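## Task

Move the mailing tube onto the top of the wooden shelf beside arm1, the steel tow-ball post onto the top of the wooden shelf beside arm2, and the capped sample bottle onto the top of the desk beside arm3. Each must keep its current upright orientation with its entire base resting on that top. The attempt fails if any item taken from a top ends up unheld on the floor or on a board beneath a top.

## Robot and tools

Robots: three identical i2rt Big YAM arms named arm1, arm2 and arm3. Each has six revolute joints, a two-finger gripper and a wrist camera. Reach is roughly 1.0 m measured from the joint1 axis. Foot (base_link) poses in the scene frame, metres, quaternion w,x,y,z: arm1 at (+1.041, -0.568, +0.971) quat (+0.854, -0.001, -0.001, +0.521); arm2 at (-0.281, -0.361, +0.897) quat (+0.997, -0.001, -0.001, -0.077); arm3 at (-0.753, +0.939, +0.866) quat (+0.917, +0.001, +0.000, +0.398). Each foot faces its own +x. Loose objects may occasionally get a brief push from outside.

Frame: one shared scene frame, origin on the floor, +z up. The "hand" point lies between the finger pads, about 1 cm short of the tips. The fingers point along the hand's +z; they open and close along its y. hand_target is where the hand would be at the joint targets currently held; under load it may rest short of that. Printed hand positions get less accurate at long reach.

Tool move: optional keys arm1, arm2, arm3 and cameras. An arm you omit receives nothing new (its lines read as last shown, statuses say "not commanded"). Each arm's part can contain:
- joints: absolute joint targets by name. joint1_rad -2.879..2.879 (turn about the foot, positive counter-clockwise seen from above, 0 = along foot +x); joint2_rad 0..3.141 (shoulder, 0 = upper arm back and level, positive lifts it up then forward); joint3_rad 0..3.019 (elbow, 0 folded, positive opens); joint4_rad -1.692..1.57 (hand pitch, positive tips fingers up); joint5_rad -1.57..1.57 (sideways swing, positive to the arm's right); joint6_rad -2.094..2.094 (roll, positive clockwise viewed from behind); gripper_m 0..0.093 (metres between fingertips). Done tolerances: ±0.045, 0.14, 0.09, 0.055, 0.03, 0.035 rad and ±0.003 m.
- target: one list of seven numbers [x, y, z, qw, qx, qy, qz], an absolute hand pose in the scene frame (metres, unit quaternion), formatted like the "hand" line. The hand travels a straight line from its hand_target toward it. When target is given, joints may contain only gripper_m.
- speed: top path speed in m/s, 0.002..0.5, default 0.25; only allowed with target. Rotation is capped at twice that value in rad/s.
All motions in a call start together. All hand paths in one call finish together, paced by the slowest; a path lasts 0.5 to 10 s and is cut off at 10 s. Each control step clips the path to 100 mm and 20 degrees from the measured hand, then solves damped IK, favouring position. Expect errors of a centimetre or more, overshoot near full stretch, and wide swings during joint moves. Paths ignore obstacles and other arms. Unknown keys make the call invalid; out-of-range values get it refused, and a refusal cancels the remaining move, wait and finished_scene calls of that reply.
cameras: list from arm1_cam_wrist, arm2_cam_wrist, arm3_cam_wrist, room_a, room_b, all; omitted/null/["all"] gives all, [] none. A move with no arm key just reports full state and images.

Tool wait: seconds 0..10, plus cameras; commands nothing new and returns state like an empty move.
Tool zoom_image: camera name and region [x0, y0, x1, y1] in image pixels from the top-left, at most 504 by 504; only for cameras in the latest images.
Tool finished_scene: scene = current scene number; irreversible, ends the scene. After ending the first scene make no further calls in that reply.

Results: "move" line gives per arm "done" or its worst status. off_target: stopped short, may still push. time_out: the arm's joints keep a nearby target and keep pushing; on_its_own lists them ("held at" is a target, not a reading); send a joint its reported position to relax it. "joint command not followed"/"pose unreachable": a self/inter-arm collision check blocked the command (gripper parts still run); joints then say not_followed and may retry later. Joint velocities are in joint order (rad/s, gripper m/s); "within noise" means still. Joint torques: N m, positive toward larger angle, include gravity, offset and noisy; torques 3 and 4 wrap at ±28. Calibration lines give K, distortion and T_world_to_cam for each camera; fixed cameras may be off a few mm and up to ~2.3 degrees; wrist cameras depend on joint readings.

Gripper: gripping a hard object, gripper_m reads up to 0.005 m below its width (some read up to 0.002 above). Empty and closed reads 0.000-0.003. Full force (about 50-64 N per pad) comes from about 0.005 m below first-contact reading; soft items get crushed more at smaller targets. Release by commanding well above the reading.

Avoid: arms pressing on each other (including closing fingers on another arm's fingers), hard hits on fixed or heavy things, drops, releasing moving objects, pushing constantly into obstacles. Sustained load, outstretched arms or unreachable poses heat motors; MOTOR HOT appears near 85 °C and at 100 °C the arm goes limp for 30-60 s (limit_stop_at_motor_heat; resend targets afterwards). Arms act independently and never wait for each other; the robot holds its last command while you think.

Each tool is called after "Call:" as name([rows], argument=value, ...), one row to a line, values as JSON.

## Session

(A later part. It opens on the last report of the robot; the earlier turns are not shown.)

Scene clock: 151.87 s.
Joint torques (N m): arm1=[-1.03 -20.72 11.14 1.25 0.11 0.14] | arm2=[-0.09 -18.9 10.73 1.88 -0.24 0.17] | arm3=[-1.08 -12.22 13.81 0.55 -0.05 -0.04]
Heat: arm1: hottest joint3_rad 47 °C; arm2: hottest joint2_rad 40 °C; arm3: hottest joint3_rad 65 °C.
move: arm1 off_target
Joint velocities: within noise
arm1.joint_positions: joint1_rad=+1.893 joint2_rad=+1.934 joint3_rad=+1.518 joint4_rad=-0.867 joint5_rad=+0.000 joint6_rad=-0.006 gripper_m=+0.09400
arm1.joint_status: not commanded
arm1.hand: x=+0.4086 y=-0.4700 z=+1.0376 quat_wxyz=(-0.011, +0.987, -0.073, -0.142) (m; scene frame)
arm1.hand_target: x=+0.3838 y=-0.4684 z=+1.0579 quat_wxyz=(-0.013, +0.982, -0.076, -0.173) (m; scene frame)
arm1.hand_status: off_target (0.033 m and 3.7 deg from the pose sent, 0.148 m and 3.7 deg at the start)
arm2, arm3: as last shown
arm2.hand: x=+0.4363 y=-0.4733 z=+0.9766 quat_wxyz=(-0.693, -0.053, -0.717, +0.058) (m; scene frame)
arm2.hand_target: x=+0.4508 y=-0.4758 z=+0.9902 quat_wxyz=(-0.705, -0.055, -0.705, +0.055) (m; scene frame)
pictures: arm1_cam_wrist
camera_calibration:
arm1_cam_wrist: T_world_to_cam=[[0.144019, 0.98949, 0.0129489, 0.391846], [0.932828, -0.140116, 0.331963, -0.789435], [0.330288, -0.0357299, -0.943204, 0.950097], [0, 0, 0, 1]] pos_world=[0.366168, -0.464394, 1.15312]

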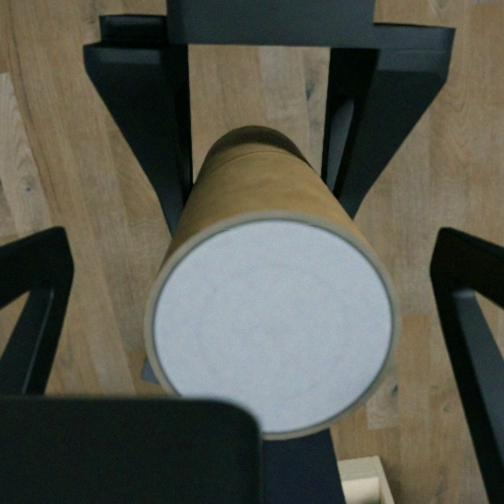

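Call:
move(arm1={"joints":{"gripper_m":0.040}}, cameras=["arm1_cam_wrist"])

Call:
move(arm2={"joints":{"gripper_m":0.085}}, cameras=[])

Call:
move(arm2={"target":[0.27,-0.448,1.01,0.705,0.0549,0.705,-0.0549]}, cameras=["arm1_cam_wrist","arm2_cam_wrist"])

Call:
move(arm1={"joints":{"joint1_rad":-0.798}}, cameras=["arm1_cam_wrist","room_b"])

Scene clock: 184.67 s.
Joint torques (N m): arm1=[-0.97 -20.72 11.12 1.26 0.02 0.14] | arm2=[0.21 -18.96 10.66 1.74 -0.15 0.16] | arm3=[-1.03 -12.04 13.82 0.61 -0.04 -0.03]
Heat: arm1: hottest joint3_rad 49 °C; arm2: hottest joint2_rad 40 °C; arm3: hottest joint3_rad 70 °C.
move: arm1 off_target
Joint velocities: within noise
arm1.joint_positions: joint1_rad=+1.893 joint2_rad=+1.934 joint3_rad=+1.518 joint4_rad=-0.867 joint5_rad=+0.003 joint6_rad=-0.006 gripper_m=+0.04499
arm1.joint_status: gripper_m off_target (ended at +0.04501, target +0.04000)
arm1.hand: x=+0.4086 y=-0.4696 z=+1.0376 quat_wxyz=(-0.012, +0.987, -0.073, -0.142) (m; scene frame)
arm1.hand_target: x=+0.3838 y=-0.4684 z=+1.0579 quat_wxyz=(-0.013, +0.982, -0.076, -0.173) (m; scene frame)
arm1.hand_status: not commanded
arm2.joint_positions: joint1_rad=+0.000 joint2_rad=+2.133 joint3_rad=+1.103 joint4_rad=+0.995 joint5_rad=+0.003 joint6_rad=-0.007 gripper_m=+0.04619
arm2.joint_status: not commanded
arm2.hand: x=+0.4362 y=-0.4739 z=+0.9766 quat_wxyz=(-0.693, -0.054, -0.717, +0.058) (m; scene frame)
arm2.hand_target: x=+0.4508 y=-0.4758 z=+0.9903 quat_wxyz=(-0.705, -0.055, -0.705, +0.055) (m; scene frame)
arm2.hand_status: not commanded
arm3: as last shown
pictures: arm1_cam_wrist
camera_calibration:
arm1_cam_wrist: T_world_to_cam=[[0.144815, 0.989337, 0.0155351, 0.3883], [0.932703, -0.141733, 0.331629, -0.789725], [0.330295, -0.0335352, -0.943282, 0.95121], [0, 0, 0, 1]] pos_world=[0.366168, -0.464191, 1.15312]

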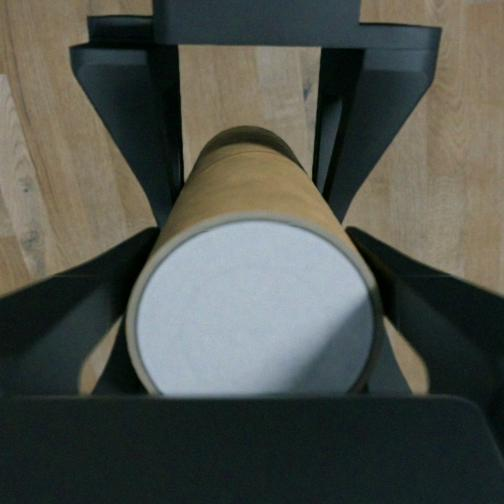

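Scene clock: 185.33 s.
Joint torques (N m): arm1=[-0.97 -20.72 11.14 1.26 0.02 0.14] | arm2=[-0.09 -18.73 10.5 1.94 -0.18 0.11] | arm3=[-0.91 -11.99 13.86 0.51 -0.05 -0.03]
Heat: arm1: hottest joint3_rad 49 °C; arm2: hottest joint2_rad 40 °C; arm3: hottest joint3_rad 70 °C.
move: arm2 done
Joint velocities: within noise
arm1, arm3: as last shown
arm2.joint_positions: joint1_rad=+0.000 joint2_rad=+2.133 joint3_rad=+1.103 joint4_rad=+0.995 joint5_rad=+0.003 joint6_rad=-0.007 gripper_m=+0.08486
arm2.joint_status: all done
arm2.hand: x=+0.4362 y=-0.4739 z=+0.9766 quat_wxyz=(-0.693, -0.054, -0.717, +0.058) (m; scene frame)
arm2.hand_target: x=+0.4508 y=-0.4758 z=+0.9903 quat_wxyz=(-0.705, -0.055, -0.705, +0.055) (m; scene frame)
arm2.hand_status: not commanded
pictures: none
No camera images: "cameras" was empty.

Scene clock: 186.83 s.
Joint torques (N m): arm1=[-1.03 -20.72 11.12 1.26 0.02 0.14] | arm2=[-0.15 -16.32 4.27 2.93 -0.19 0.14] | arm3=[-0.91 -12.04 13.86 0.53 -0.04 -0.03]
Heat: arm1: hottest joint3_rad 49 °C; arm2: hottest joint2_rad 40 °C; arm3: hottest joint3_rad 70 °C.
move: arm2 off_target
Joint velocities: within noise
arm1, arm3: as last shown
arm2.joint_positions: joint1_rad=+0.000 joint2_rad=+1.878 joint3_rad=+0.596 joint4_rad=+1.237 joint5_rad=+0.002 joint6_rad=-0.007 gripper_m=+0.08495
arm2.joint_status: not commanded
arm2.hand: x=+0.2703 y=-0.4479 z=+0.9914 quat_wxyz=(-0.689, -0.054, -0.720, +0.057) (m; scene frame)
arm2.hand_target: x=+0.2700 y=-0.4480 z=+1.0098 quat_wxyz=(-0.705, -0.055, -0.705, +0.055) (m; scene frame)
arm2.hand_status: off_target (0.019 m and 2.5 deg from the pose sent, 0.171 m and 2.0 deg at the start)
pictures: arm1_cam_wrist, arm2_cam_wrist
camera_calibration:
arm1_cam_wrist: T_world_to_cam=[[0.144815, 0.989337, 0.0155351, 0.3883], [0.932703, -0.141733, 0.331629, -0.789725], [0.330295, -0.0335352, -0.943282, 0.95121], [0, 0, 0, 1]] pos_world=[0.366168, -0.464191, 1.15312]
arm2_cam_wrist: T_world_to_cam=[[-0.151021, -0.988491, 0.00886637, -0.411263], [-0.619842, 0.0877042, -0.77981, 0.981689], [0.770058, -0.123263, -0.625953, 0.477734], [0, 0, 0, 1]] pos_world=[0.178499, -0.433741, 1.06822]

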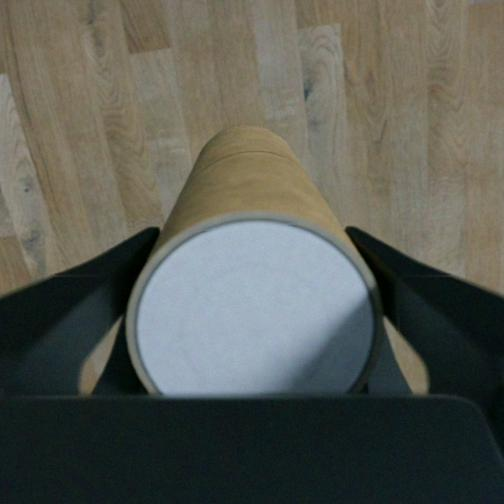

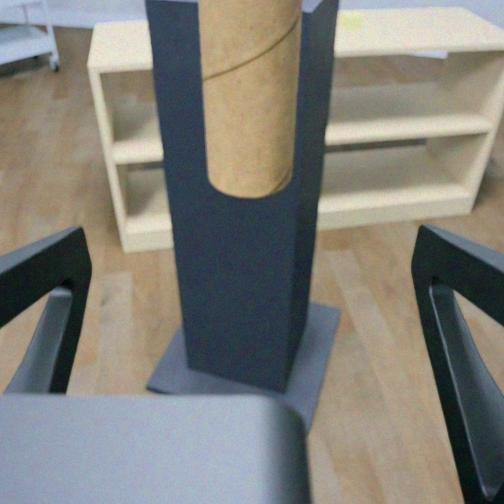

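Scene clock: 189.50 s.
Joint torques (N m): arm1=[-0.91 -22.3 8.72 0.49 -0.04 0.11] | arm2=[-0.62 -15.62 4.22 2.93 -0.22 0.16] | arm3=[-0.97 -12.04 13.78 0.5 -0.04 -0.04]
Heat: arm1: hottest joint3_rad 49 °C; arm2: hottest joint2_rad 40 °C; arm3: hottest joint3_rad 70 °C.
move: arm1 done
Joint velocities: within noise
arm1.joint_positions: joint1_rad=-0.803 joint2_rad=+1.948 joint3_rad=+1.554 joint4_rad=-0.843 joint5_rad=+0.005 joint6_rad=-0.004 gripper_m=+0.04500
arm1.joint_status: all done
arm1.hand: x=+1.6715 y=-0.3786 z=+1.0488 quat_wxyz=(-0.166, +0.145, -0.975, -0.021) (m; scene frame)
arm1.hand_target: x=+1.6759 y=-0.3733 z=+1.0603 quat_wxyz=(-0.174, +0.143, -0.974, -0.024) (m; scene frame)
arm1.hand_status: not commanded
arm2: as last shown
arm2.hand: x=+0.2701 y=-0.4479 z=+0.9913 quat_wxyz=(-0.689, -0.054, -0.720, +0.057) (m; scene frame)
arm2.hand_target: x=+0.2700 y=-0.4480 z=+1.0097 quat_wxyz=(-0.705, -0.055, -0.705, +0.055) (m; scene frame)
arm3.joint_positions: joint1_rad=-2.046 joint2_rad=+1.645 joint3_rad=+1.725 joint4_rad=-1.355 joint5_rad=-0.002 joint6_rad=+0.003 gripper_m=+0.07995
arm3.joint_status: not commanded
arm3.hand: x=-0.5603 y=+0.4013 z=+1.1614 quat_wxyz=(-0.120, -0.571, -0.808, +0.084) (m; scene frame)
arm3.hand_target: x=-0.5536 y=+0.3897 z=+1.1899 quat_wxyz=(-0.143, -0.565, -0.807, +0.100) (m; scene frame)
arm3.hand_status: not commanded
pictures: arm1_cam_wrist, room_b
camera_calibration:
arm1_cam_wrist: T_world_to_cam=[[0.29212, -0.956183, 0.0194886, -0.87162], [-0.918683, -0.274882, 0.283657, 1.13614], [-0.265871, -0.100766, -0.958728, 1.53495], [0, 0, 0, 1]] pos_world=[1.70646, -0.366455, 1.16631]

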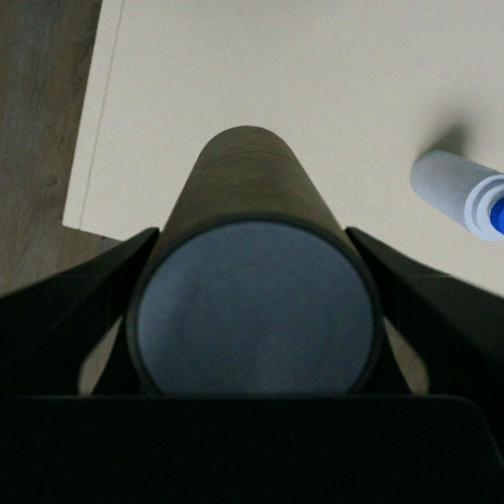

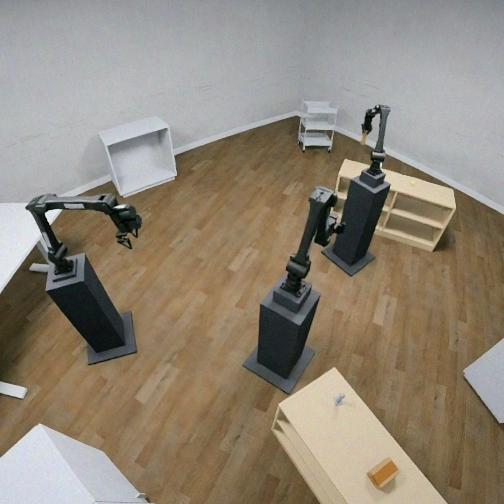

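Call:
move(arm1={"target":[1.655,-0.373,0.785,0.1716,-0.1498,0.9734,0.0264],"speed":0.2}, arm3={"joints":{"joint2_rad":1.0,"joint3_rad":0.6,"joint4_rad":-0.3}}, cameras=["arm1_cam_wrist"])

Call:
zoom_image(camera="arm1_cam_wrist", region=[150, 30, 350, 230])

Scene clock: 211.53 s.
Joint torques (N m): arm1=[-0.67 -22.53 5.57 1.33 -0.06 0.08] | arm2=[0.44 -15.68 4.37 3.1 -0.19 0.16] | arm3=[-1.08 -3.96 8.39 2.65 -0.05 -0.04]
Heat: arm1: hottest joint3_rad 48 °C; arm2: hottest joint2_rad 41 °C; arm3: hottest joint3_rad 71 °C.
move: arm1 off_target; arm3 done
Joint velocities: within noise
arm1.joint_positions: joint1_rad=-0.796 joint2_rad=+2.340 joint3_rad=+1.388 joint4_rad=-0.300 joint5_rad=+0.001 joint6_rad=-0.004 gripper_m=+0.04500
arm1.joint_status: not commanded
arm1.hand: x=+1.6465 y=-0.3815 z=+0.7805 quat_wxyz=(-0.158, +0.149, -0.976, -0.022) (m; scene frame)
arm1.hand_target: x=+1.6547 y=-0.3730 z=+0.7851 quat_wxyz=(-0.171, +0.150, -0.973, -0.026) (m; scene frame)
arm1.hand_status: off_target (0.013 m and 1.7 deg from the pose sent, 0.264 m and 1.1 deg at the start)
arm2: as last shown
arm2.joint_positions: joint1_rad=+0.000 joint2_rad=+1.878 joint3_rad=+0.596 joint4_rad=+1.237 joint5_rad=+0.002 joint6_rad=-0.007 gripper_m=+0.08496
arm3.joint_positions: joint1_rad=-2.046 joint2_rad=+1.010 joint3_rad=+0.603 joint4_rad=-0.320 joint5_rad=-0.002 joint6_rad=+0.003 gripper_m=+0.07995
arm3.joint_status: all done
arm3.hand: x=-0.6133 y=+0.5490 z=+1.0366 quat_wxyz=(-0.335, -0.526, -0.746, +0.234) (m; scene frame)
arm3.hand_target: x=-0.6112 y=+0.5479 z=+1.0424 quat_wxyz=(-0.344, -0.520, -0.743, +0.241) (m; scene frame)
arm3.hand_status: not commanded
pictures: arm1_cam_wrist
camera_calibration:
arm1_cam_wrist: T_world_to_cam=[[0.300035, -0.953791, 0.016186, -0.871481], [-0.911821, -0.281764, 0.298649, 1.16283], [-0.280288, -0.104364, -0.954226, 1.28965], [0, 0, 0, 1]] pos_world=[1.68324, -0.368975, 0.897447]

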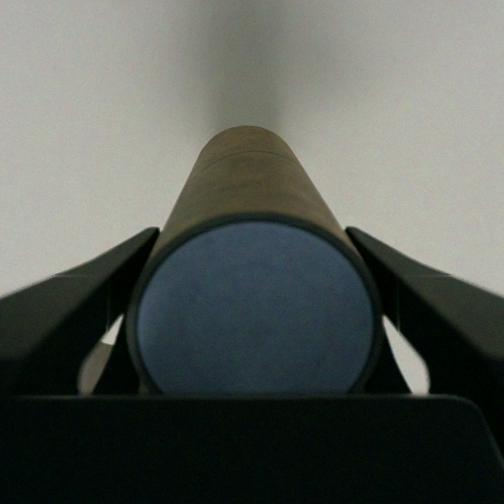

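Scaled by 2.520 from the camera's 504x504 image, which has a finer 720x720 frame.

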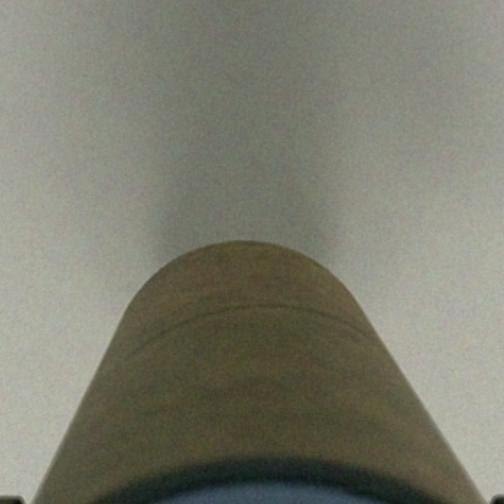

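Call:
move(arm1={"target":[1.655,-0.373,0.763,0.1716,-0.1498,0.9734,0.0264],"speed":0.08}, cameras=[])

Call:
move(arm1={"target":[1.655,-0.373,0.748,0.1716,-0.1498,0.9734,0.0264],"speed":0.06}, cameras=["arm1_cam_wrist"])

Call:
zoom_image(camera="arm1_cam_wrist", region=[150, 30, 350, 230])

Scene clock: 219.23 s.
Joint torques (N m): arm1=[-0.62 -22.01 6.15 1.32 -0.05 0.08] | arm2=[0.32 -15.27 4.23 2.81 -0.2 0.15] | arm3=[-0.91 -3.9 8.4 2.63 -0.06 -0.03]
Heat: arm1: hottest joint3_rad 47 °C; arm2: hottest joint2_rad 41 °C; arm3: hottest joint3_rad 68 °C.
move: arm1 off_target
Joint velocities: within noise
arm1.joint_positions: joint1_rad=-0.796 joint2_rad=+2.379 joint3_rad=+1.388 joint4_rad=-0.267 joint5_rad=+0.001 joint6_rad=-0.004 gripper_m=+0.04500
arm1.joint_status: not commanded
arm1.hand: x=+1.6416 y=-0.3831 z=+0.7593 quat_wxyz=(-0.155, +0.149, -0.976, -0.022) (m; scene frame)
arm1.hand_target: x=+1.6545 y=-0.3732 z=+0.7634 quat_wxyz=(-0.171, +0.150, -0.973, -0.026) (m; scene frame)
arm1.hand_status: off_target (0.017 m and 2.0 deg from the pose sent, 0.021 m and 1.6 deg at the start)
arm2, arm3: as last shown
arm2.hand_target: x=+0.2700 y=-0.4480 z=+1.0096 quat_wxyz=(-0.705, -0.055, -0.705, +0.055) (m; scene frame)
arm3.hand_target: x=-0.6112 y=+0.5479 z=+1.0423 quat_wxyz=(-0.344, -0.520, -0.743, +0.241) (m; scene frame)
pictures: none
No camera images: "cameras" was empty.

Scene clock: 220.27 s.
Joint torques (N m): arm1=[-0.67 -21.83 6.64 1.32 -0.05 0.09] | arm2=[0.26 -15.68 4.4 2.78 -0.19 0.12] | arm3=[-1.03 -3.96 8.36 2.61 -0.04 -0.05]
Heat: arm1: hottest joint3_rad 47 °C; arm2: hottest joint2_rad 41 °C; arm3: hottest joint3_rad 68 °C.
move: arm1 off_target
Joint velocities: within noise
arm1.joint_positions: joint1_rad=-0.796 joint2_rad=+2.408 joint3_rad=+1.388 joint4_rad=-0.246 joint5_rad=+0.001 joint6_rad=-0.004 gripper_m=+0.04500
arm1.joint_status: not commanded
arm1.hand: x=+1.6366 y=-0.3846 z=+0.7432 quat_wxyz=(-0.151, +0.149, -0.977, -0.021) (m; scene frame)
arm1.hand_target: x=+1.6543 y=-0.3732 z=+0.7489 quat_wxyz=(-0.172, +0.150, -0.973, -0.026) (m; scene frame)
arm1.hand_status: off_target (0.022 m and 2.5 deg from the pose sent, 0.020 m and 2.0 deg at the start)
arm2, arm3: as last shown
pictures: arm1_cam_wrist
camera_calibration:
arm1_cam_wrist: T_world_to_cam=[[0.300236, -0.953728, 0.0161636, -0.871122], [-0.907722, -0.280464, 0.31206, 1.14781], [-0.293087, -0.108364, -0.949925, 1.26713], [0, 0, 0, 1]] pos_world=[1.67481, -0.371582, 0.859577]

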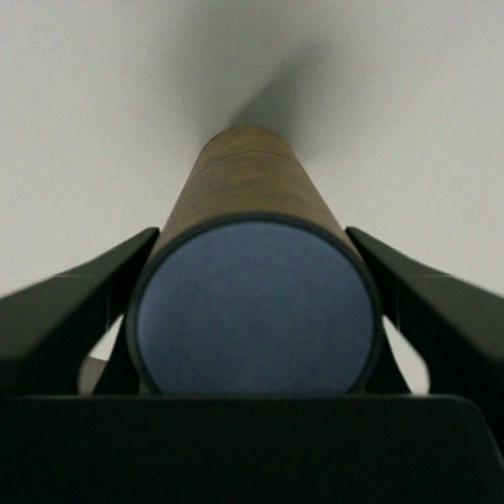

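Scaled by 2.520 from the camera's 504x504 image, which has a finer 720x720 frame.

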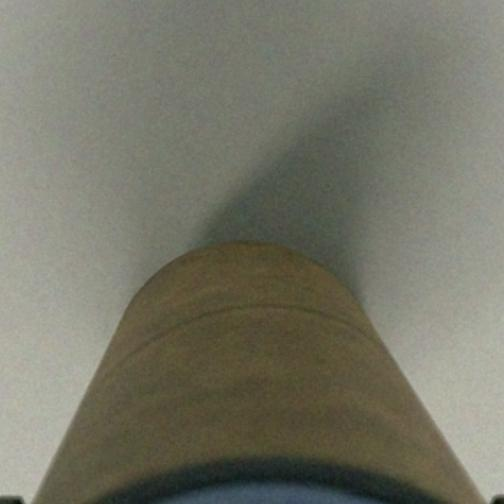

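Call:
move(arm1={"target":[1.655,-0.373,0.735,0.1716,-0.1498,0.9734,0.0264],"speed":0.06}, cameras=["arm1_cam_wrist"])

Call:
zoom_image(camera="arm1_cam_wrist", region=[150, 30, 350, 230])

Scene clock: 246.83 s.
Joint torques (N m): arm1=[-0.67 -21.6 6.65 1.32 -0.05 0.09] | arm2=[0.09 -15.97 4.34 2.91 -0.17 0.12] | arm3=[-0.85 -4.07 8.43 2.69 -0.05 -0.04]
Heat: arm1: hottest joint3_rad 45 °C; arm2: hottest joint2_rad 41 °C; arm3: hottest joint3_rad 63 °C.
move: arm1 off_target
Joint velocities: within noise
arm1.joint_positions: joint1_rad=-0.796 joint2_rad=+2.433 joint3_rad=+1.398 joint4_rad=-0.228 joint5_rad=+0.001 joint6_rad=-0.004 gripper_m=+0.04500
arm1.joint_status: not commanded
arm1.hand: x=+1.6375 y=-0.3844 z=+0.7322 quat_wxyz=(-0.153, +0.149, -0.977, -0.021) (m; scene frame)
arm1.hand_target: x=+1.6544 y=-0.3733 z=+0.7358 quat_wxyz=(-0.172, +0.150, -0.973, -0.026) (m; scene frame)
arm1.hand_status: off_target (0.021 m and 2.3 deg from the pose sent, 0.023 m and 2.5 deg at the start)
arm2, arm3: as last shown
pictures: arm1_cam_wrist
camera_calibration:
arm1_cam_wrist: T_world_to_cam=[[0.300111, -0.953767, 0.0161706, -0.870812], [-0.908665, -0.280679, 0.309106, 1.15571], [-0.290277, -0.10746, -0.95089, 1.25338], [0, 0, 0, 1]] pos_world=[1.67532, -0.37148, 0.848671]

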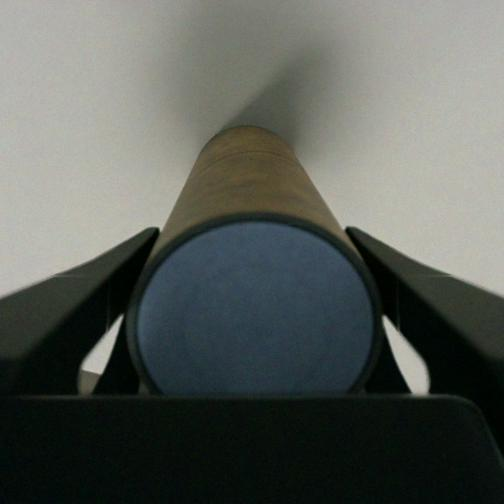

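Scaled by 2.520 from the camera's 504x504 image, which has a finer 720x720 frame.

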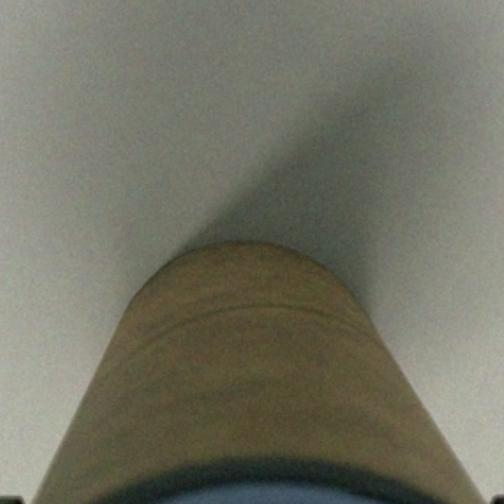

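Call:
move(arm1={"target":[1.655,-0.373,0.721,0.1716,-0.1498,0.9734,0.0264],"speed":0.06}, cameras=["arm1_cam_wrist"])

Call:
zoom_image(camera="arm1_cam_wrist", region=[150, 30, 350, 230])

Scene clock: 255.70 s.
Joint torques (N m): arm1=[-0.67 -20.19 6.41 1.39 -0.04 0.09] | arm2=[0.09 -15.44 4.15 2.85 -0.23 0.12] | arm3=[-1.08 -3.84 8.38 2.65 -0.05 -0.03]
Heat: arm1: hottest joint3_rad 45 °C; arm2: hottest joint2_rad 41 °C; arm3: hottest joint3_rad 62 °C.
move: arm1 off_target
Joint velocities: within noise
arm1.joint_positions: joint1_rad=-0.796 joint2_rad=+2.445 joint3_rad=+1.416 joint4_rad=-0.211 joint5_rad=+0.001 joint6_rad=-0.004 gripper_m=+0.04500
arm1.joint_status: not commanded
arm1.hand: x=+1.6465 y=-0.3813 z=+0.7310 quat_wxyz=(-0.164, +0.149, -0.975, -0.023) (m; scene frame)
arm1.hand_target: x=+1.6542 y=-0.3731 z=+0.7214 quat_wxyz=(-0.171, +0.150, -0.973, -0.027) (m; scene frame)
arm1.hand_status: off_target (0.016 m and 1.0 deg from the pose sent, 0.024 m and 2.3 deg at the start)
arm2, arm3: as last shown
pictures: arm1_cam_wrist
camera_calibration:
arm1_cam_wrist: T_world_to_cam=[[0.300318, -0.953706, 0.0159452, -0.870699], [-0.914884, -0.283285, 0.28764, 1.19012], [-0.269807, -0.100972, -0.957606, 1.22886], [0, 0, 0, 1]] pos_world=[1.68186, -0.369169, 0.848323]

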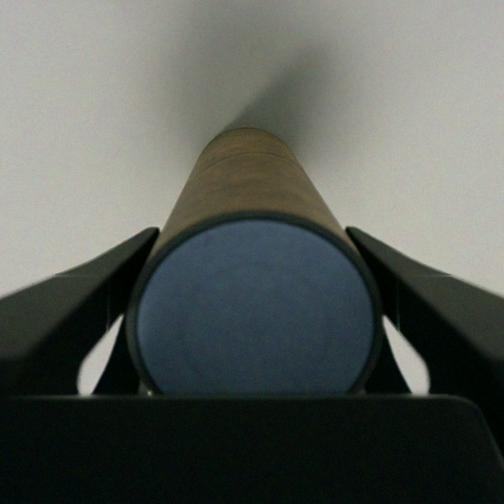

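Scaled by 2.520 from the camera's 504x504 image, which has a finer 720x720 frame.

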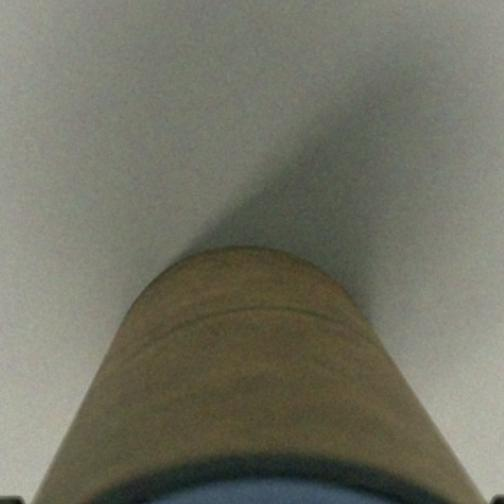

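Call:
move(arm1={"joints":{"gripper_m":0.055}}, cameras=["arm1_cam_wrist"])

Call:
move(arm1={"joints":{"gripper_m":0.093}}, cameras=[])

Call:
move(arm1={"target":[1.615,-0.385,0.92,0.1716,-0.1498,0.9734,0.0264],"speed":0.25}, cameras=["arm1_cam_wrist"])

Call:
move(arm1={"target":[1.65,-0.587,0.885,0.1736,0.0146,0.9847,-0.0026],"speed":0.25}, cameras=["arm1_cam_wrist"])

Scene clock: 278.13 s.
Joint torques (N m): arm1=[-0.73 -22.01 6.19 1.26 -0.04 0.09] | arm2=[-0.21 -15.79 4.38 2.85 -0.17 0.13] | arm3=[-1.08 -3.96 8.38 2.61 -0.05 -0.05]
Heat: arm1: hottest joint3_rad 44 °C; arm2: hottest joint2_rad 41 °C; arm3: hottest joint3_rad 60 °C.
move: arm1 done
Joint velocities: within noise
arm1.joint_positions: joint1_rad=-0.796 joint2_rad=+2.468 joint3_rad=+1.418 joint4_rad=-0.209 joint5_rad=+0.001 joint6_rad=-0.004 gripper_m=+0.05492
arm1.joint_status: all done
arm1.hand: x=+1.6398 y=-0.3834 z=+0.7179 quat_wxyz=(-0.155, +0.150, -0.976, -0.022) (m; scene frame)
arm1.hand_target: x=+1.6543 y=-0.3731 z=+0.7215 quat_wxyz=(-0.172, +0.150, -0.973, -0.027) (m; scene frame)
arm1.hand_status: not commanded
arm2, arm3: as last shown
pictures: arm1_cam_wrist
camera_calibration:
arm1_cam_wrist: T_world_to_cam=[[0.300578, -0.953627, 0.0157582, -0.870683], [-0.909688, -0.281686, 0.305156, 1.1667], [-0.286566, -0.106058, -0.952172, 1.23598], [0, 0, 0, 1]] pos_world=[1.67723, -0.370579, 0.834562]

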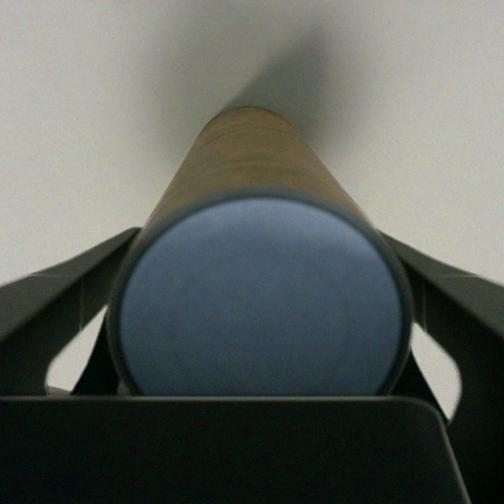

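Scene clock: 278.80 s.
Joint torques (N m): arm1=[-0.67 -21.95 6.13 1.28 -0.04 0.09] | arm2=[-0.09 -15.79 4.3 2.97 -0.2 0.14] | arm3=[-1.08 -4.07 8.4 2.63 -0.05 -0.03]
Heat: arm1: hottest joint3_rad 44 °C; arm2: hottest joint2_rad 41 °C; arm3: hottest joint3_rad 60 °C.
move: arm1 done
Joint velocities: within noise
arm1.joint_positions: joint1_rad=-0.796 joint2_rad=+2.468 joint3_rad=+1.418 joint4_rad=-0.209 joint5_rad=+0.001 joint6_rad=-0.004 gripper_m=+0.09282
arm1.joint_status: all done
arm1.hand: x=+1.6398 y=-0.3834 z=+0.7179 quat_wxyz=(-0.155, +0.150, -0.976, -0.022) (m; scene frame)
arm1.hand_target: x=+1.6543 y=-0.3731 z=+0.7215 quat_wxyz=(-0.172, +0.150, -0.973, -0.027) (m; scene frame)
arm1.hand_status: not commanded
arm2.joint_positions: joint1_rad=+0.000 joint2_rad=+1.878 joint3_rad=+0.596 joint4_rad=+1.237 joint5_rad=+0.002 joint6_rad=-0.007 gripper_m=+0.08496
arm2.joint_status: not commanded
arm2.hand: x=+0.2701 y=-0.4479 z=+0.9913 quat_wxyz=(-0.689, -0.054, -0.720, +0.057) (m; scene frame)
arm2.hand_target: x=+0.2700 y=-0.4480 z=+1.0096 quat_wxyz=(-0.705, -0.055, -0.705, +0.055) (m; scene frame)
arm2.hand_status: not commanded
arm3: as last shown
pictures: none
No camera images: "cameras" was empty.

Scene clock: 280.53 s.
Joint torques (N m): arm1=[-0.67 -21.07 5.46 0.5 -0.03 0.09] | arm2=[-0.5 -15.44 4.41 2.81 -0.17 0.13] | arm3=[-1.03 -4.13 8.38 2.61 -0.04 -0.03]
Heat: arm1: hottest joint3_rad 44 °C; arm2: hottest joint2_rad 41 °C; arm3: hottest joint3_rad 60 °C.
move: arm1 done
Joint velocities: within noise
arm1.joint_positions: joint1_rad=-0.796 joint2_rad=+2.010 joint3_rad=+1.244 joint4_rad=-0.450 joint5_rad=+0.001 joint6_rad=-0.004 gripper_m=+0.09290
arm1.joint_status: not commanded
arm1.hand: x=+1.6197 y=-0.3890 z=+0.9188 quat_wxyz=(-0.176, +0.149, -0.973, -0.025) (m; scene frame)
arm1.hand_target: x=+1.6150 y=-0.3850 z=+0.9201 quat_wxyz=(-0.172, +0.150, -0.973, -0.026) (m; scene frame)
arm1.hand_status: done (0.006 m and 0.5 deg from the pose sent, 0.204 m and 2.0 deg at the start)
arm2, arm3: as last shown
pictures: arm1_cam_wrist
camera_calibration:
arm1_cam_wrist: T_world_to_cam=[[0.30035, -0.953695, 0.0160016, -0.87303], [-0.921289, -0.285718, 0.263802, 1.14079], [-0.247015, -0.0939751, -0.964444, 1.37275], [0, 0, 0, 1]] pos_world=[1.65231, -0.377656, 1.03697]

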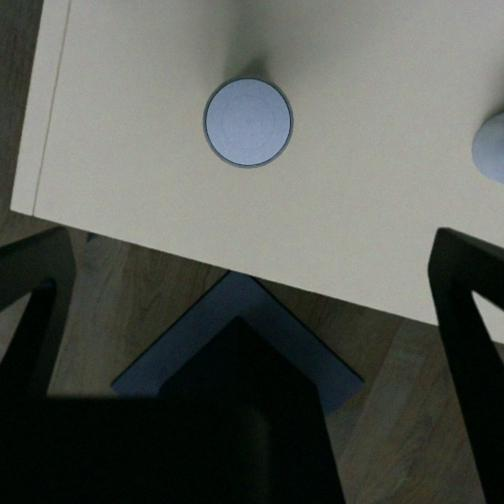

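Scene clock: 282.03 s.
Joint torques (N m): arm1=[-1.03 -19.72 7.99 1.24 -0.05 0.04] | arm2=[-0.09 -15.68 4.36 2.95 -0.23 0.15] | arm3=[-0.97 -3.84 8.36 2.61 -0.05 -0.03]
Heat: arm1: hottest joint3_rad 44 °C; arm2: hottest joint2_rad 41 °C; arm3: hottest joint3_rad 60 °C.
move: arm1 off_target
Joint velocities: within noise
arm1.joint_positions: joint1_rad=-1.132 joint2_rad=+2.072 joint3_rad=+1.212 joint4_rad=-0.410 joint5_rad=+0.000 joint6_rad=-0.004 gripper_m=+0.09290
arm1.joint_status: not commanded
arm1.hand: x=+1.6266 y=-0.5893 z=+0.8757 quat_wxyz=(-0.151, -0.016, -0.988, +0.004) (m; scene frame)
arm1.hand_target: x=+1.6491 y=-0.5870 z=+0.8857 quat_wxyz=(-0.174, -0.015, -0.985, +0.002) (m; scene frame)
arm1.hand_status: off_target (0.025 m and 2.7 deg from the pose sent, 0.203 m and 19.1 deg at the start)
arm2: as last shown
arm3.joint_positions: joint1_rad=-2.046 joint2_rad=+1.010 joint3_rad=+0.603 joint4_rad=-0.320 joint5_rad=-0.002 joint6_rad=+0.003 gripper_m=+0.07995
arm3.joint_status: not commanded
arm3.hand: x=-0.6133 y=+0.5490 z=+1.0366 quat_wxyz=(-0.335, -0.526, -0.746, +0.234) (m; scene frame)
arm3.hand_target: x=-0.6112 y=+0.5479 z=+1.0423 quat_wxyz=(-0.344, -0.520, -0.743, +0.241) (m; scene frame)
arm3.hand_status: not commanded
pictures: arm1_cam_wrist
camera_calibration:
arm1_cam_wrist: T_world_to_cam=[[-0.0303896, -0.999435, 0.0143675, -0.553008], [-0.948327, 0.0333716, 0.315536, 1.28788], [-0.315837, -0.00403606, -0.948805, 1.46533], [0, 0, 0, 1]] pos_world=[1.66733, -0.58976, 0.991886]

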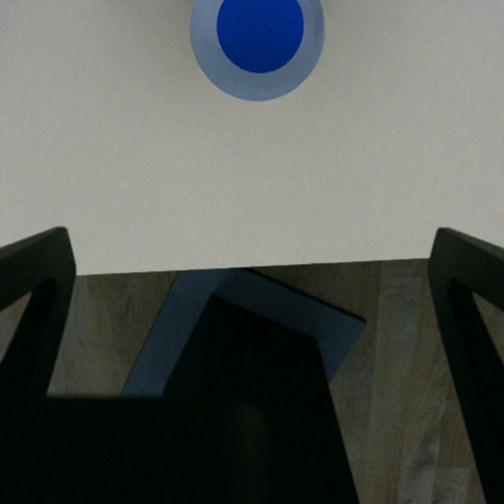

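Call:
move(arm1={"target":[1.703,-0.594,0.728,0.1736,0.0146,0.9847,-0.0026],"speed":0.13}, cameras=["arm1_cam_wrist"])

Scene clock: 301.80 s.
Joint torques (N m): arm1=[-1.67 -21.48 6.58 1.17 -0.03 -0.05] | arm2=[-0.26 -15.68 4.27 2.88 -0.2 0.13] | arm3=[-1.08 -3.9 8.34 2.65 -0.07 -0.04]
Heat: arm1: hottest joint3_rad 45 °C; arm2: hottest joint2_rad 41 °C; arm3: hottest joint3_rad 59 °C.
move: arm1 off_target
Joint velocities: within noise
arm1.joint_positions: joint1_rad=-1.132 joint2_rad=+2.466 joint3_rad=+1.481 joint4_rad=-0.257 joint5_rad=-0.003 joint6_rad=-0.004 gripper_m=+0.09290
arm1.joint_status: not commanded
arm1.hand: x=+1.6920 y=-0.5913 z=+0.7334 quat_wxyz=(-0.165, -0.016, -0.986, +0.002) (m; scene frame)
arm1.hand_target: x=+1.7026 y=-0.5941 z=+0.7283 quat_wxyz=(-0.174, -0.015, -0.985, +0.003) (m; scene frame)
arm1.hand_status: off_target (0.013 m and 1.0 deg from the pose sent, 0.166 m and 2.7 deg at the start)
arm2, arm3: as last shown
pictures: arm1_cam_wrist
camera_calibration:
arm1_cam_wrist: T_world_to_cam=[[-0.0297766, -0.999489, 0.0116361, -0.550057], [-0.956913, 0.0318683, 0.288622, 1.42829], [-0.288845, -0.00254052, -0.957372, 1.31251], [0, 0, 0, 1]] pos_world=[1.72948, -0.591959, 0.850725]

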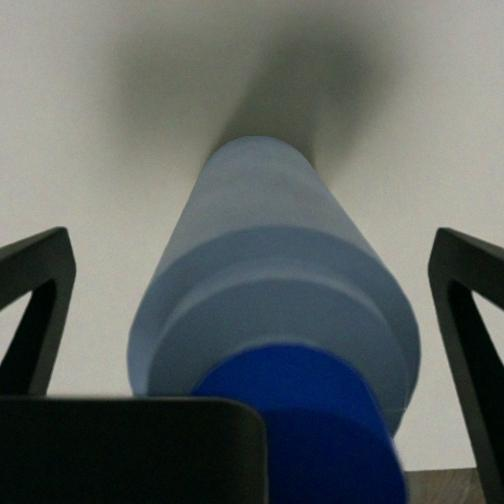

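Call:
move(arm1={"joints":{"joint1_rad":-1.146}}, cameras=["arm1_cam_wrist"])

Call:
move(arm1={"joints":{"gripper_m":0.042}}, cameras=["arm1_cam_wrist"])

Scene clock: 315.80 s.
Joint torques (N m): arm1=[-1.85 -21.54 6.6 1.18 0 -0.01] | arm2=[-0.38 -15.09 4.44 3.03 -0.18 0.14] | arm3=[-1.08 -4.13 8.39 2.63 -0.04 -0.04]
Heat: arm1: hottest joint3_rad 45 °C; arm2: hottest joint2_rad 41 °C; arm3: hottest joint3_rad 58 °C.
move: arm1 done
Joint velocities: within noise
arm1.joint_positions: joint1_rad=-1.135 joint2_rad=+2.466 joint3_rad=+1.481 joint4_rad=-0.257 joint5_rad=-0.003 joint6_rad=-0.004 gripper_m=+0.09290
arm1.joint_status: all done
arm1.hand: x=+1.6919 y=-0.5932 z=+0.7334 quat_wxyz=(-0.165, -0.017, -0.986, +0.002) (m; scene frame)
arm1.hand_target: x=+1.7023 y=-0.6005 z=+0.7284 quat_wxyz=(-0.174, -0.019, -0.985, +0.004) (m; scene frame)
arm1.hand_status: not commanded
arm2, arm3: as last shown
pictures: arm1_cam_wrist
camera_calibration:
arm1_cam_wrist: T_world_to_cam=[[-0.0327087, -0.999402, 0.0112569, -0.546707], [-0.956838, 0.0345658, 0.28856, 1.42979], [-0.288776, -0.00133259, -0.957396, 1.31309], [0, 0, 0, 1]] pos_world=[1.72939, -0.594052, 0.850725]

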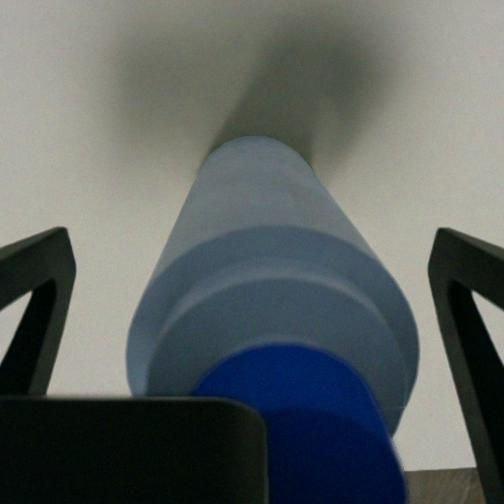

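Scene clock: 316.43 s.
Joint torques (N m): arm1=[-2.02 -21.71 6.22 1.17 0.04 -0.05] | arm2=[-0.44 -15.68 4.38 2.99 -0.19 0.12] | arm3=[-1.08 -4.01 8.4 2.63 -0.04 -0.04]
Heat: arm1: hottest joint3_rad 45 °C; arm2: hottest joint2_rad 41 °C; arm3: hottest joint3_rad 58 °C.
move: arm1 off_target
Joint velocities: within noise
arm1.joint_positions: joint1_rad=-1.138 joint2_rad=+2.468 joint3_rad=+1.487 joint4_rad=-0.257 joint5_rad=-0.005 joint6_rad=-0.004 gripper_m=+0.05146
arm1.joint_status: gripper_m off_target (ended at +0.05149, target +0.04200)
arm1.hand: x=+1.6942 y=-0.5950 z=+0.7338 quat_wxyz=(-0.167, -0.018, -0.986, +0.002) (m; scene frame)
arm1.hand_target: x=+1.7022 y=-0.6007 z=+0.7283 quat_wxyz=(-0.174, -0.020, -0.985, +0.004) (m; scene frame)
arm1.hand_status: not commanded
arm2, arm3: as last shown
pictures: arm1_cam_wrist
camera_calibration:
arm1_cam_wrist: T_world_to_cam=[[-0.035204, -0.999331, 0.00987353, -0.543205], [-0.957853, 0.0365579, 0.284924, 1.43749], [-0.285095, 0.000573089, -0.958499, 1.30979], [0, 0, 0, 1]] pos_world=[1.73119, -0.596144, 0.851217]

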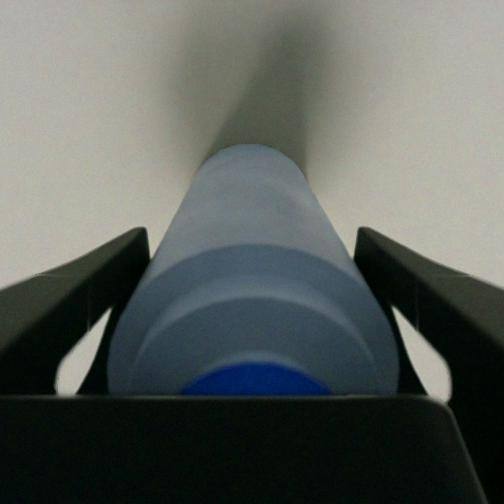

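Call:
move(arm1={"target":[1.64,-0.592,1.02,0.1736,0.0146,0.9847,-0.0026]}, cameras=[])

Call:
move(arm1={"joints":{"joint1_rad":1.89,"joint2_rad":1.86,"joint3_rad":1.44,"joint4_rad":-0.81,"joint5_rad":0,"joint6_rad":0}}, cameras=["arm1_cam_wrist","arm2_cam_wrist"])

Scene clock: 328.40 s.
Joint torques (N m): arm1=[-1.32 -19.84 6.95 0.46 0.02 -0.07] | arm2=[0.21 -16.03 4.42 2.91 -0.22 0.15] | arm3=[-0.85 -3.9 8.43 2.62 -0.04 -0.04]
Heat: arm1: hottest joint3_rad 44 °C; arm2: hottest joint2_rad 41 °C; arm3: hottest joint3_rad 58 °C.
move: arm1 done
Joint velocities: within noise
arm1.joint_positions: joint1_rad=-1.138 joint2_rad=+1.842 joint3_rad=+1.300 joint4_rad=-0.674 joint5_rad=-0.005 joint6_rad=-0.004 gripper_m=+0.05146
arm1.joint_status: not commanded
arm1.hand: x=+1.6425 y=-0.5925 z=+1.0195 quat_wxyz=(-0.178, -0.018, -0.984, +0.002) (m; scene frame)
arm1.hand_target: x=+1.6400 y=-0.5921 z=+1.0200 quat_wxyz=(-0.174, -0.015, -0.985, +0.003) (m; scene frame)
arm1.hand_status: done (0.003 m and 0.6 deg from the pose sent, 0.291 m and 0.9 deg at the start)
arm2, arm3: as last shown
pictures: none
No camera images: "cameras" was empty.

Scene clock: 331.13 s.
Joint torques (N m): arm1=[-1.79 -21.07 8.1 0.44 0.09 0.05] | arm2=[0.62 -16.03 4.37 2.97 -0.14 0.12] | arm3=[-0.85 -3.96 8.34 2.61 -0.06 -0.03]
Heat: arm1: hottest joint3_rad 44 °C; arm2: hottest joint2_rad 41 °C; arm3: hottest joint3_rad 58 °C.
move: arm1 done
Joint velocities: within noise
arm1.joint_positions: joint1_rad=+1.896 joint2_rad=+1.867 joint3_rad=+1.427 joint4_rad=-0.800 joint5_rad=-0.002 joint6_rad=-0.004 gripper_m=+0.05148
arm1.joint_status: all done
arm1.hand: x=+0.4241 y=-0.4745 z=+1.0450 quat_wxyz=(-0.011, +0.984, -0.072, -0.163) (m; scene frame)
arm1.hand_target: x=+0.4216 y=-0.4703 z=+1.0538 quat_wxyz=(-0.013, +0.983, -0.076, -0.168) (m; scene frame)
arm1.hand_status: not commanded
arm2, arm3: as last shown
pictures: arm1_cam_wrist, arm2_cam_wrist
camera_calibration:
arm1_cam_wrist: T_world_to_cam=[[0.143451, 0.989604, 0.0103233, 0.397035], [0.946491, -0.140234, 0.29067, -0.769676], [0.289096, -0.0319261, -0.956768, 0.985304], [0, 0, 0, 1]] pos_world=[0.386689, -0.469385, 1.16233]
arm2_cam_wrist: T_world_to_cam=[[-0.151074, -0.988483, 0.00884306, -0.41124], [-0.620109, 0.0877994, -0.779587, 0.981397], [0.769832, -0.123259, -0.626232, 0.478089], [0, 0, 0, 1]] pos_world=[0.178398, -0.433741, 1.06812]

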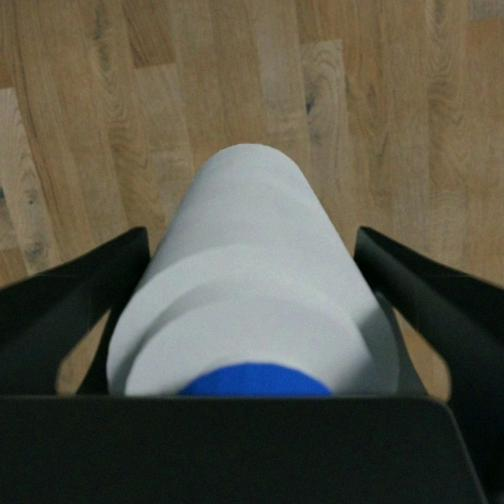

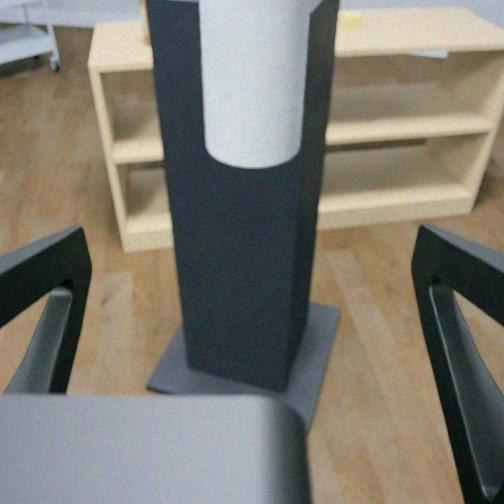

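Call:
move(arm2={"target":[0.456,-0.477,0.994,0.705,0.0549,0.705,-0.0549],"speed":0.15}, cameras=["arm1_cam_wrist","arm2_cam_wrist"])

Scene clock: 341.87 s.
Joint torques (N m): arm1=[-1.85 -21.07 8.08 0.44 0.09 0.05] | arm2=[-0.09 -18.61 10.55 1.94 -0.19 0.14] | arm3=[-1.03 -4.01 8.39 2.62 -0.04 -0.04]
Heat: arm1: hottest joint3_rad 44 °C; arm2: hottest joint2_rad 40 °C; arm3: hottest joint3_rad 57 °C.
move: arm2 off_target
Joint velocities: within noise
arm1, arm3: as last shown
arm1.hand_target: x=+0.4216 y=-0.4703 z=+1.0539 quat_wxyz=(-0.013, +0.983, -0.076, -0.168) (m; scene frame)
arm2.joint_positions: joint1_rad=+0.000 joint2_rad=+2.128 joint3_rad=+1.116 joint4_rad=+0.981 joint5_rad=+0.002 joint6_rad=-0.007 gripper_m=+0.08496
arm2.joint_status: not commanded
arm2.hand: x=+0.4406 y=-0.4745 z=+0.9822 quat_wxyz=(-0.694, -0.053, -0.716, +0.057) (m; scene frame)
arm2.hand_target: x=+0.4548 y=-0.4768 z=+0.9943 quat_wxyz=(-0.705, -0.055, -0.705, +0.055) (m; scene frame)
arm2.hand_status: off_target (0.020 m and 1.8 deg from the pose sent, 0.188 m and 2.6 deg at the start)
pictures: arm1_cam_wrist, arm2_cam_wrist
camera_calibration:
arm1_cam_wrist: T_world_to_cam=[[0.143451, 0.989604, 0.0103233, 0.397035], [0.946491, -0.140234, 0.29067, -0.769676], [0.289096, -0.0319261, -0.956768, 0.985304], [0, 0, 0, 1]] pos_world=[0.386689, -0.469385, 1.16233]
arm2_cam_wrist: T_world_to_cam=[[-0.150817, -0.988522, 0.00887881, -0.411909], [-0.609459, 0.0859049, -0.78815, 1.08507], [0.778341, -0.124278, -0.615419, 0.323039], [0, 0, 0, 1]] pos_world=[0.347747, -0.460247, 1.05766]

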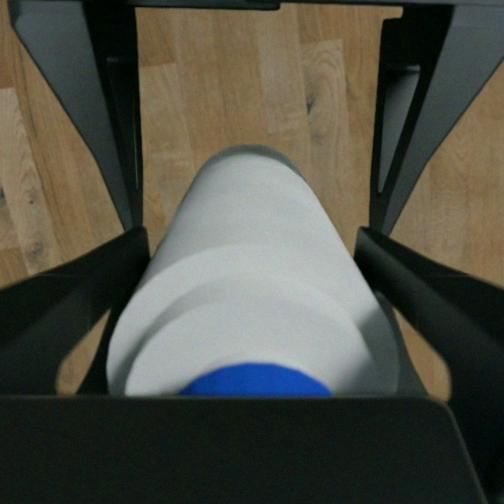

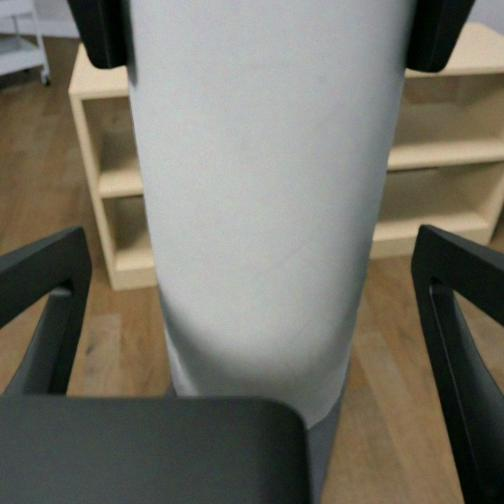

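Call:
move(arm2={"target":[0.471,-0.479,0.994,0.705,0.0549,0.705,-0.0549],"speed":0.15}, cameras=["arm2_cam_wrist"])

Call:
move(arm2={"joints":{"gripper_m":0.044}}, cameras=["arm1_cam_wrist","arm2_cam_wrist"])

Scene clock: 350.50 s.
Joint torques (N m): arm1=[-1.79 -21.07 8.09 0.46 0.09 0.05] | arm2=[0.44 -19.55 11.02 1.89 -0.15 0.13] | arm3=[-0.91 -3.9 8.36 2.63 -0.05 -0.03]
Heat: arm1: hottest joint3_rad 44 °C; arm2: hottest joint2_rad 40 °C; arm3: hottest joint3_rad 57 °C.
move: arm2 off_target
Joint velocities: within noise
arm1, arm3: as last shown
arm2.joint_positions: joint1_rad=+0.000 joint2_rad=+2.151 joint3_rad=+1.164 joint4_rad=+0.953 joint5_rad=+0.002 joint6_rad=-0.007 gripper_m=+0.08496
arm2.joint_status: not commanded
arm2.hand: x=+0.4552 y=-0.4768 z=+0.9811 quat_wxyz=(-0.693, -0.054, -0.716, +0.057) (m; scene frame)
arm2.hand_target: x=+0.4697 y=-0.4788 z=+0.9942 quat_wxyz=(-0.705, -0.055, -0.705, +0.055) (m; scene frame)
arm2.hand_status: off_target (0.020 m and 1.9 deg from the pose sent, 0.033 m and 1.8 deg at the start)
pictures: arm2_cam_wrist
camera_calibration:
arm2_cam_wrist: T_world_to_cam=[[-0.150769, -0.988529, 0.00889051, -0.411976], [-0.611028, 0.086116, -0.786911, 1.093], [0.777119, -0.124074, -0.617002, 0.312953], [0, 0, 0, 1]] pos_world=[0.36254, -0.462546, 1.05685]

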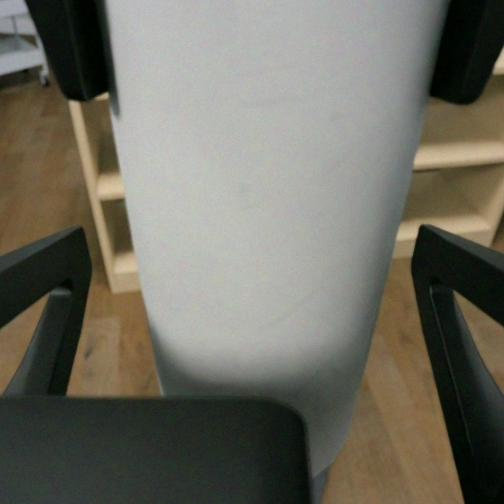

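Scene clock: 351.10 s.
Joint torques (N m): arm1=[-1.73 -21.01 8.08 0.44 -0.06 0.05] | arm2=[0.32 -19.6 10.93 1.77 -0.21 0.13] | arm3=[-1.03 -4.07 8.4 2.67 -0.05 -0.04]
Heat: arm1: hottest joint3_rad 44 °C; arm2: hottest joint2_rad 40 °C; arm3: hottest joint3_rad 57 °C.
move: arm2 off_target
Joint velocities: within noise
arm1.joint_positions: joint1_rad=+1.895 joint2_rad=+1.867 joint3_rad=+1.427 joint4_rad=-0.800 joint5_rad=+0.002 joint6_rad=-0.004 gripper_m=+0.05148
arm1.joint_status: not commanded
arm1.hand: x=+0.4243 y=-0.4731 z=+1.0450 quat_wxyz=(-0.013, +0.984, -0.073, -0.163) (m; scene frame)
arm1.hand_target: x=+0.4216 y=-0.4703 z=+1.0539 quat_wxyz=(-0.013, +0.983, -0.077, -0.168) (m; scene frame)
arm1.hand_status: not commanded
arm2.joint_positions: joint1_rad=-0.001 joint2_rad=+2.151 joint3_rad=+1.165 joint4_rad=+0.953 joint5_rad=+0.003 joint6_rad=-0.007 gripper_m=+0.05352
arm2.joint_status: gripper_m off_target (ended at +0.05355, target +0.04400)
arm2.hand: x=+0.4553 y=-0.4772 z=+0.9812 quat_wxyz=(-0.693, -0.054, -0.716, +0.058) (m; scene frame)
arm2.hand_target: x=+0.4697 y=-0.4787 z=+0.9944 quat_wxyz=(-0.705, -0.055, -0.705, +0.055) (m; scene frame)
arm2.hand_status: not commanded
arm3.joint_positions: joint1_rad=-2.046 joint2_rad=+1.010 joint3_rad=+0.603 joint4_rad=-0.320 joint5_rad=-0.002 joint6_rad=+0.003 gripper_m=+0.07995
arm3.joint_status: not commanded
arm3.hand: x=-0.6133 y=+0.5490 z=+1.0366 quat_wxyz=(-0.335, -0.526, -0.746, +0.234) (m; scene frame)
arm3.hand_target: x=-0.6112 y=+0.5479 z=+1.0423 quat_wxyz=(-0.344, -0.520, -0.743, +0.241) (m; scene frame)
arm3.hand_status: not commanded
pictures: arm1_cam_wrist, arm2_cam_wrist
camera_calibration:
arm1_cam_wrist: T_world_to_cam=[[0.145903, 0.989195, 0.0143343, 0.390113], [0.945987, -0.143741, 0.290596, -0.771072], [0.289517, -0.0288389, -0.956738, 0.986529], [0, 0, 0, 1]] pos_world=[0.386889, -0.468282, 1.16233]
arm2_cam_wrist: T_world_to_cam=[[-0.151904, -0.988355, 0.00888388, -0.411778], [-0.610905, 0.086819, -0.786929, 1.09333], [0.776994, -0.124965, -0.61698, 0.312526], [0, 0, 0, 1]] pos_world=[0.362539, -0.462849, 1.05685]

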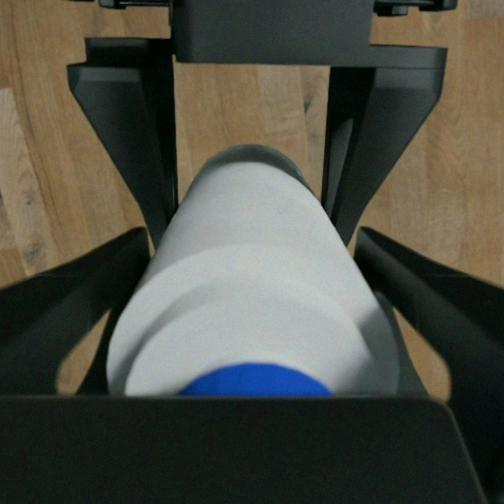

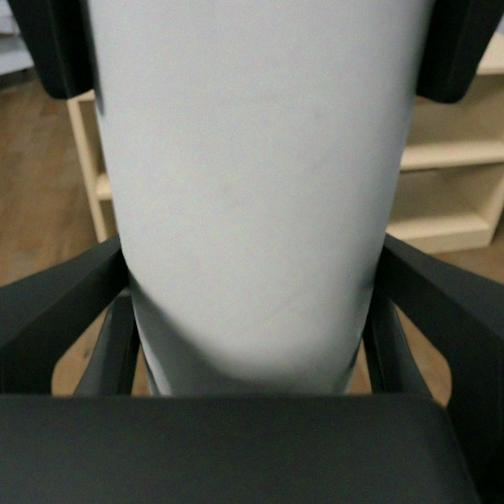

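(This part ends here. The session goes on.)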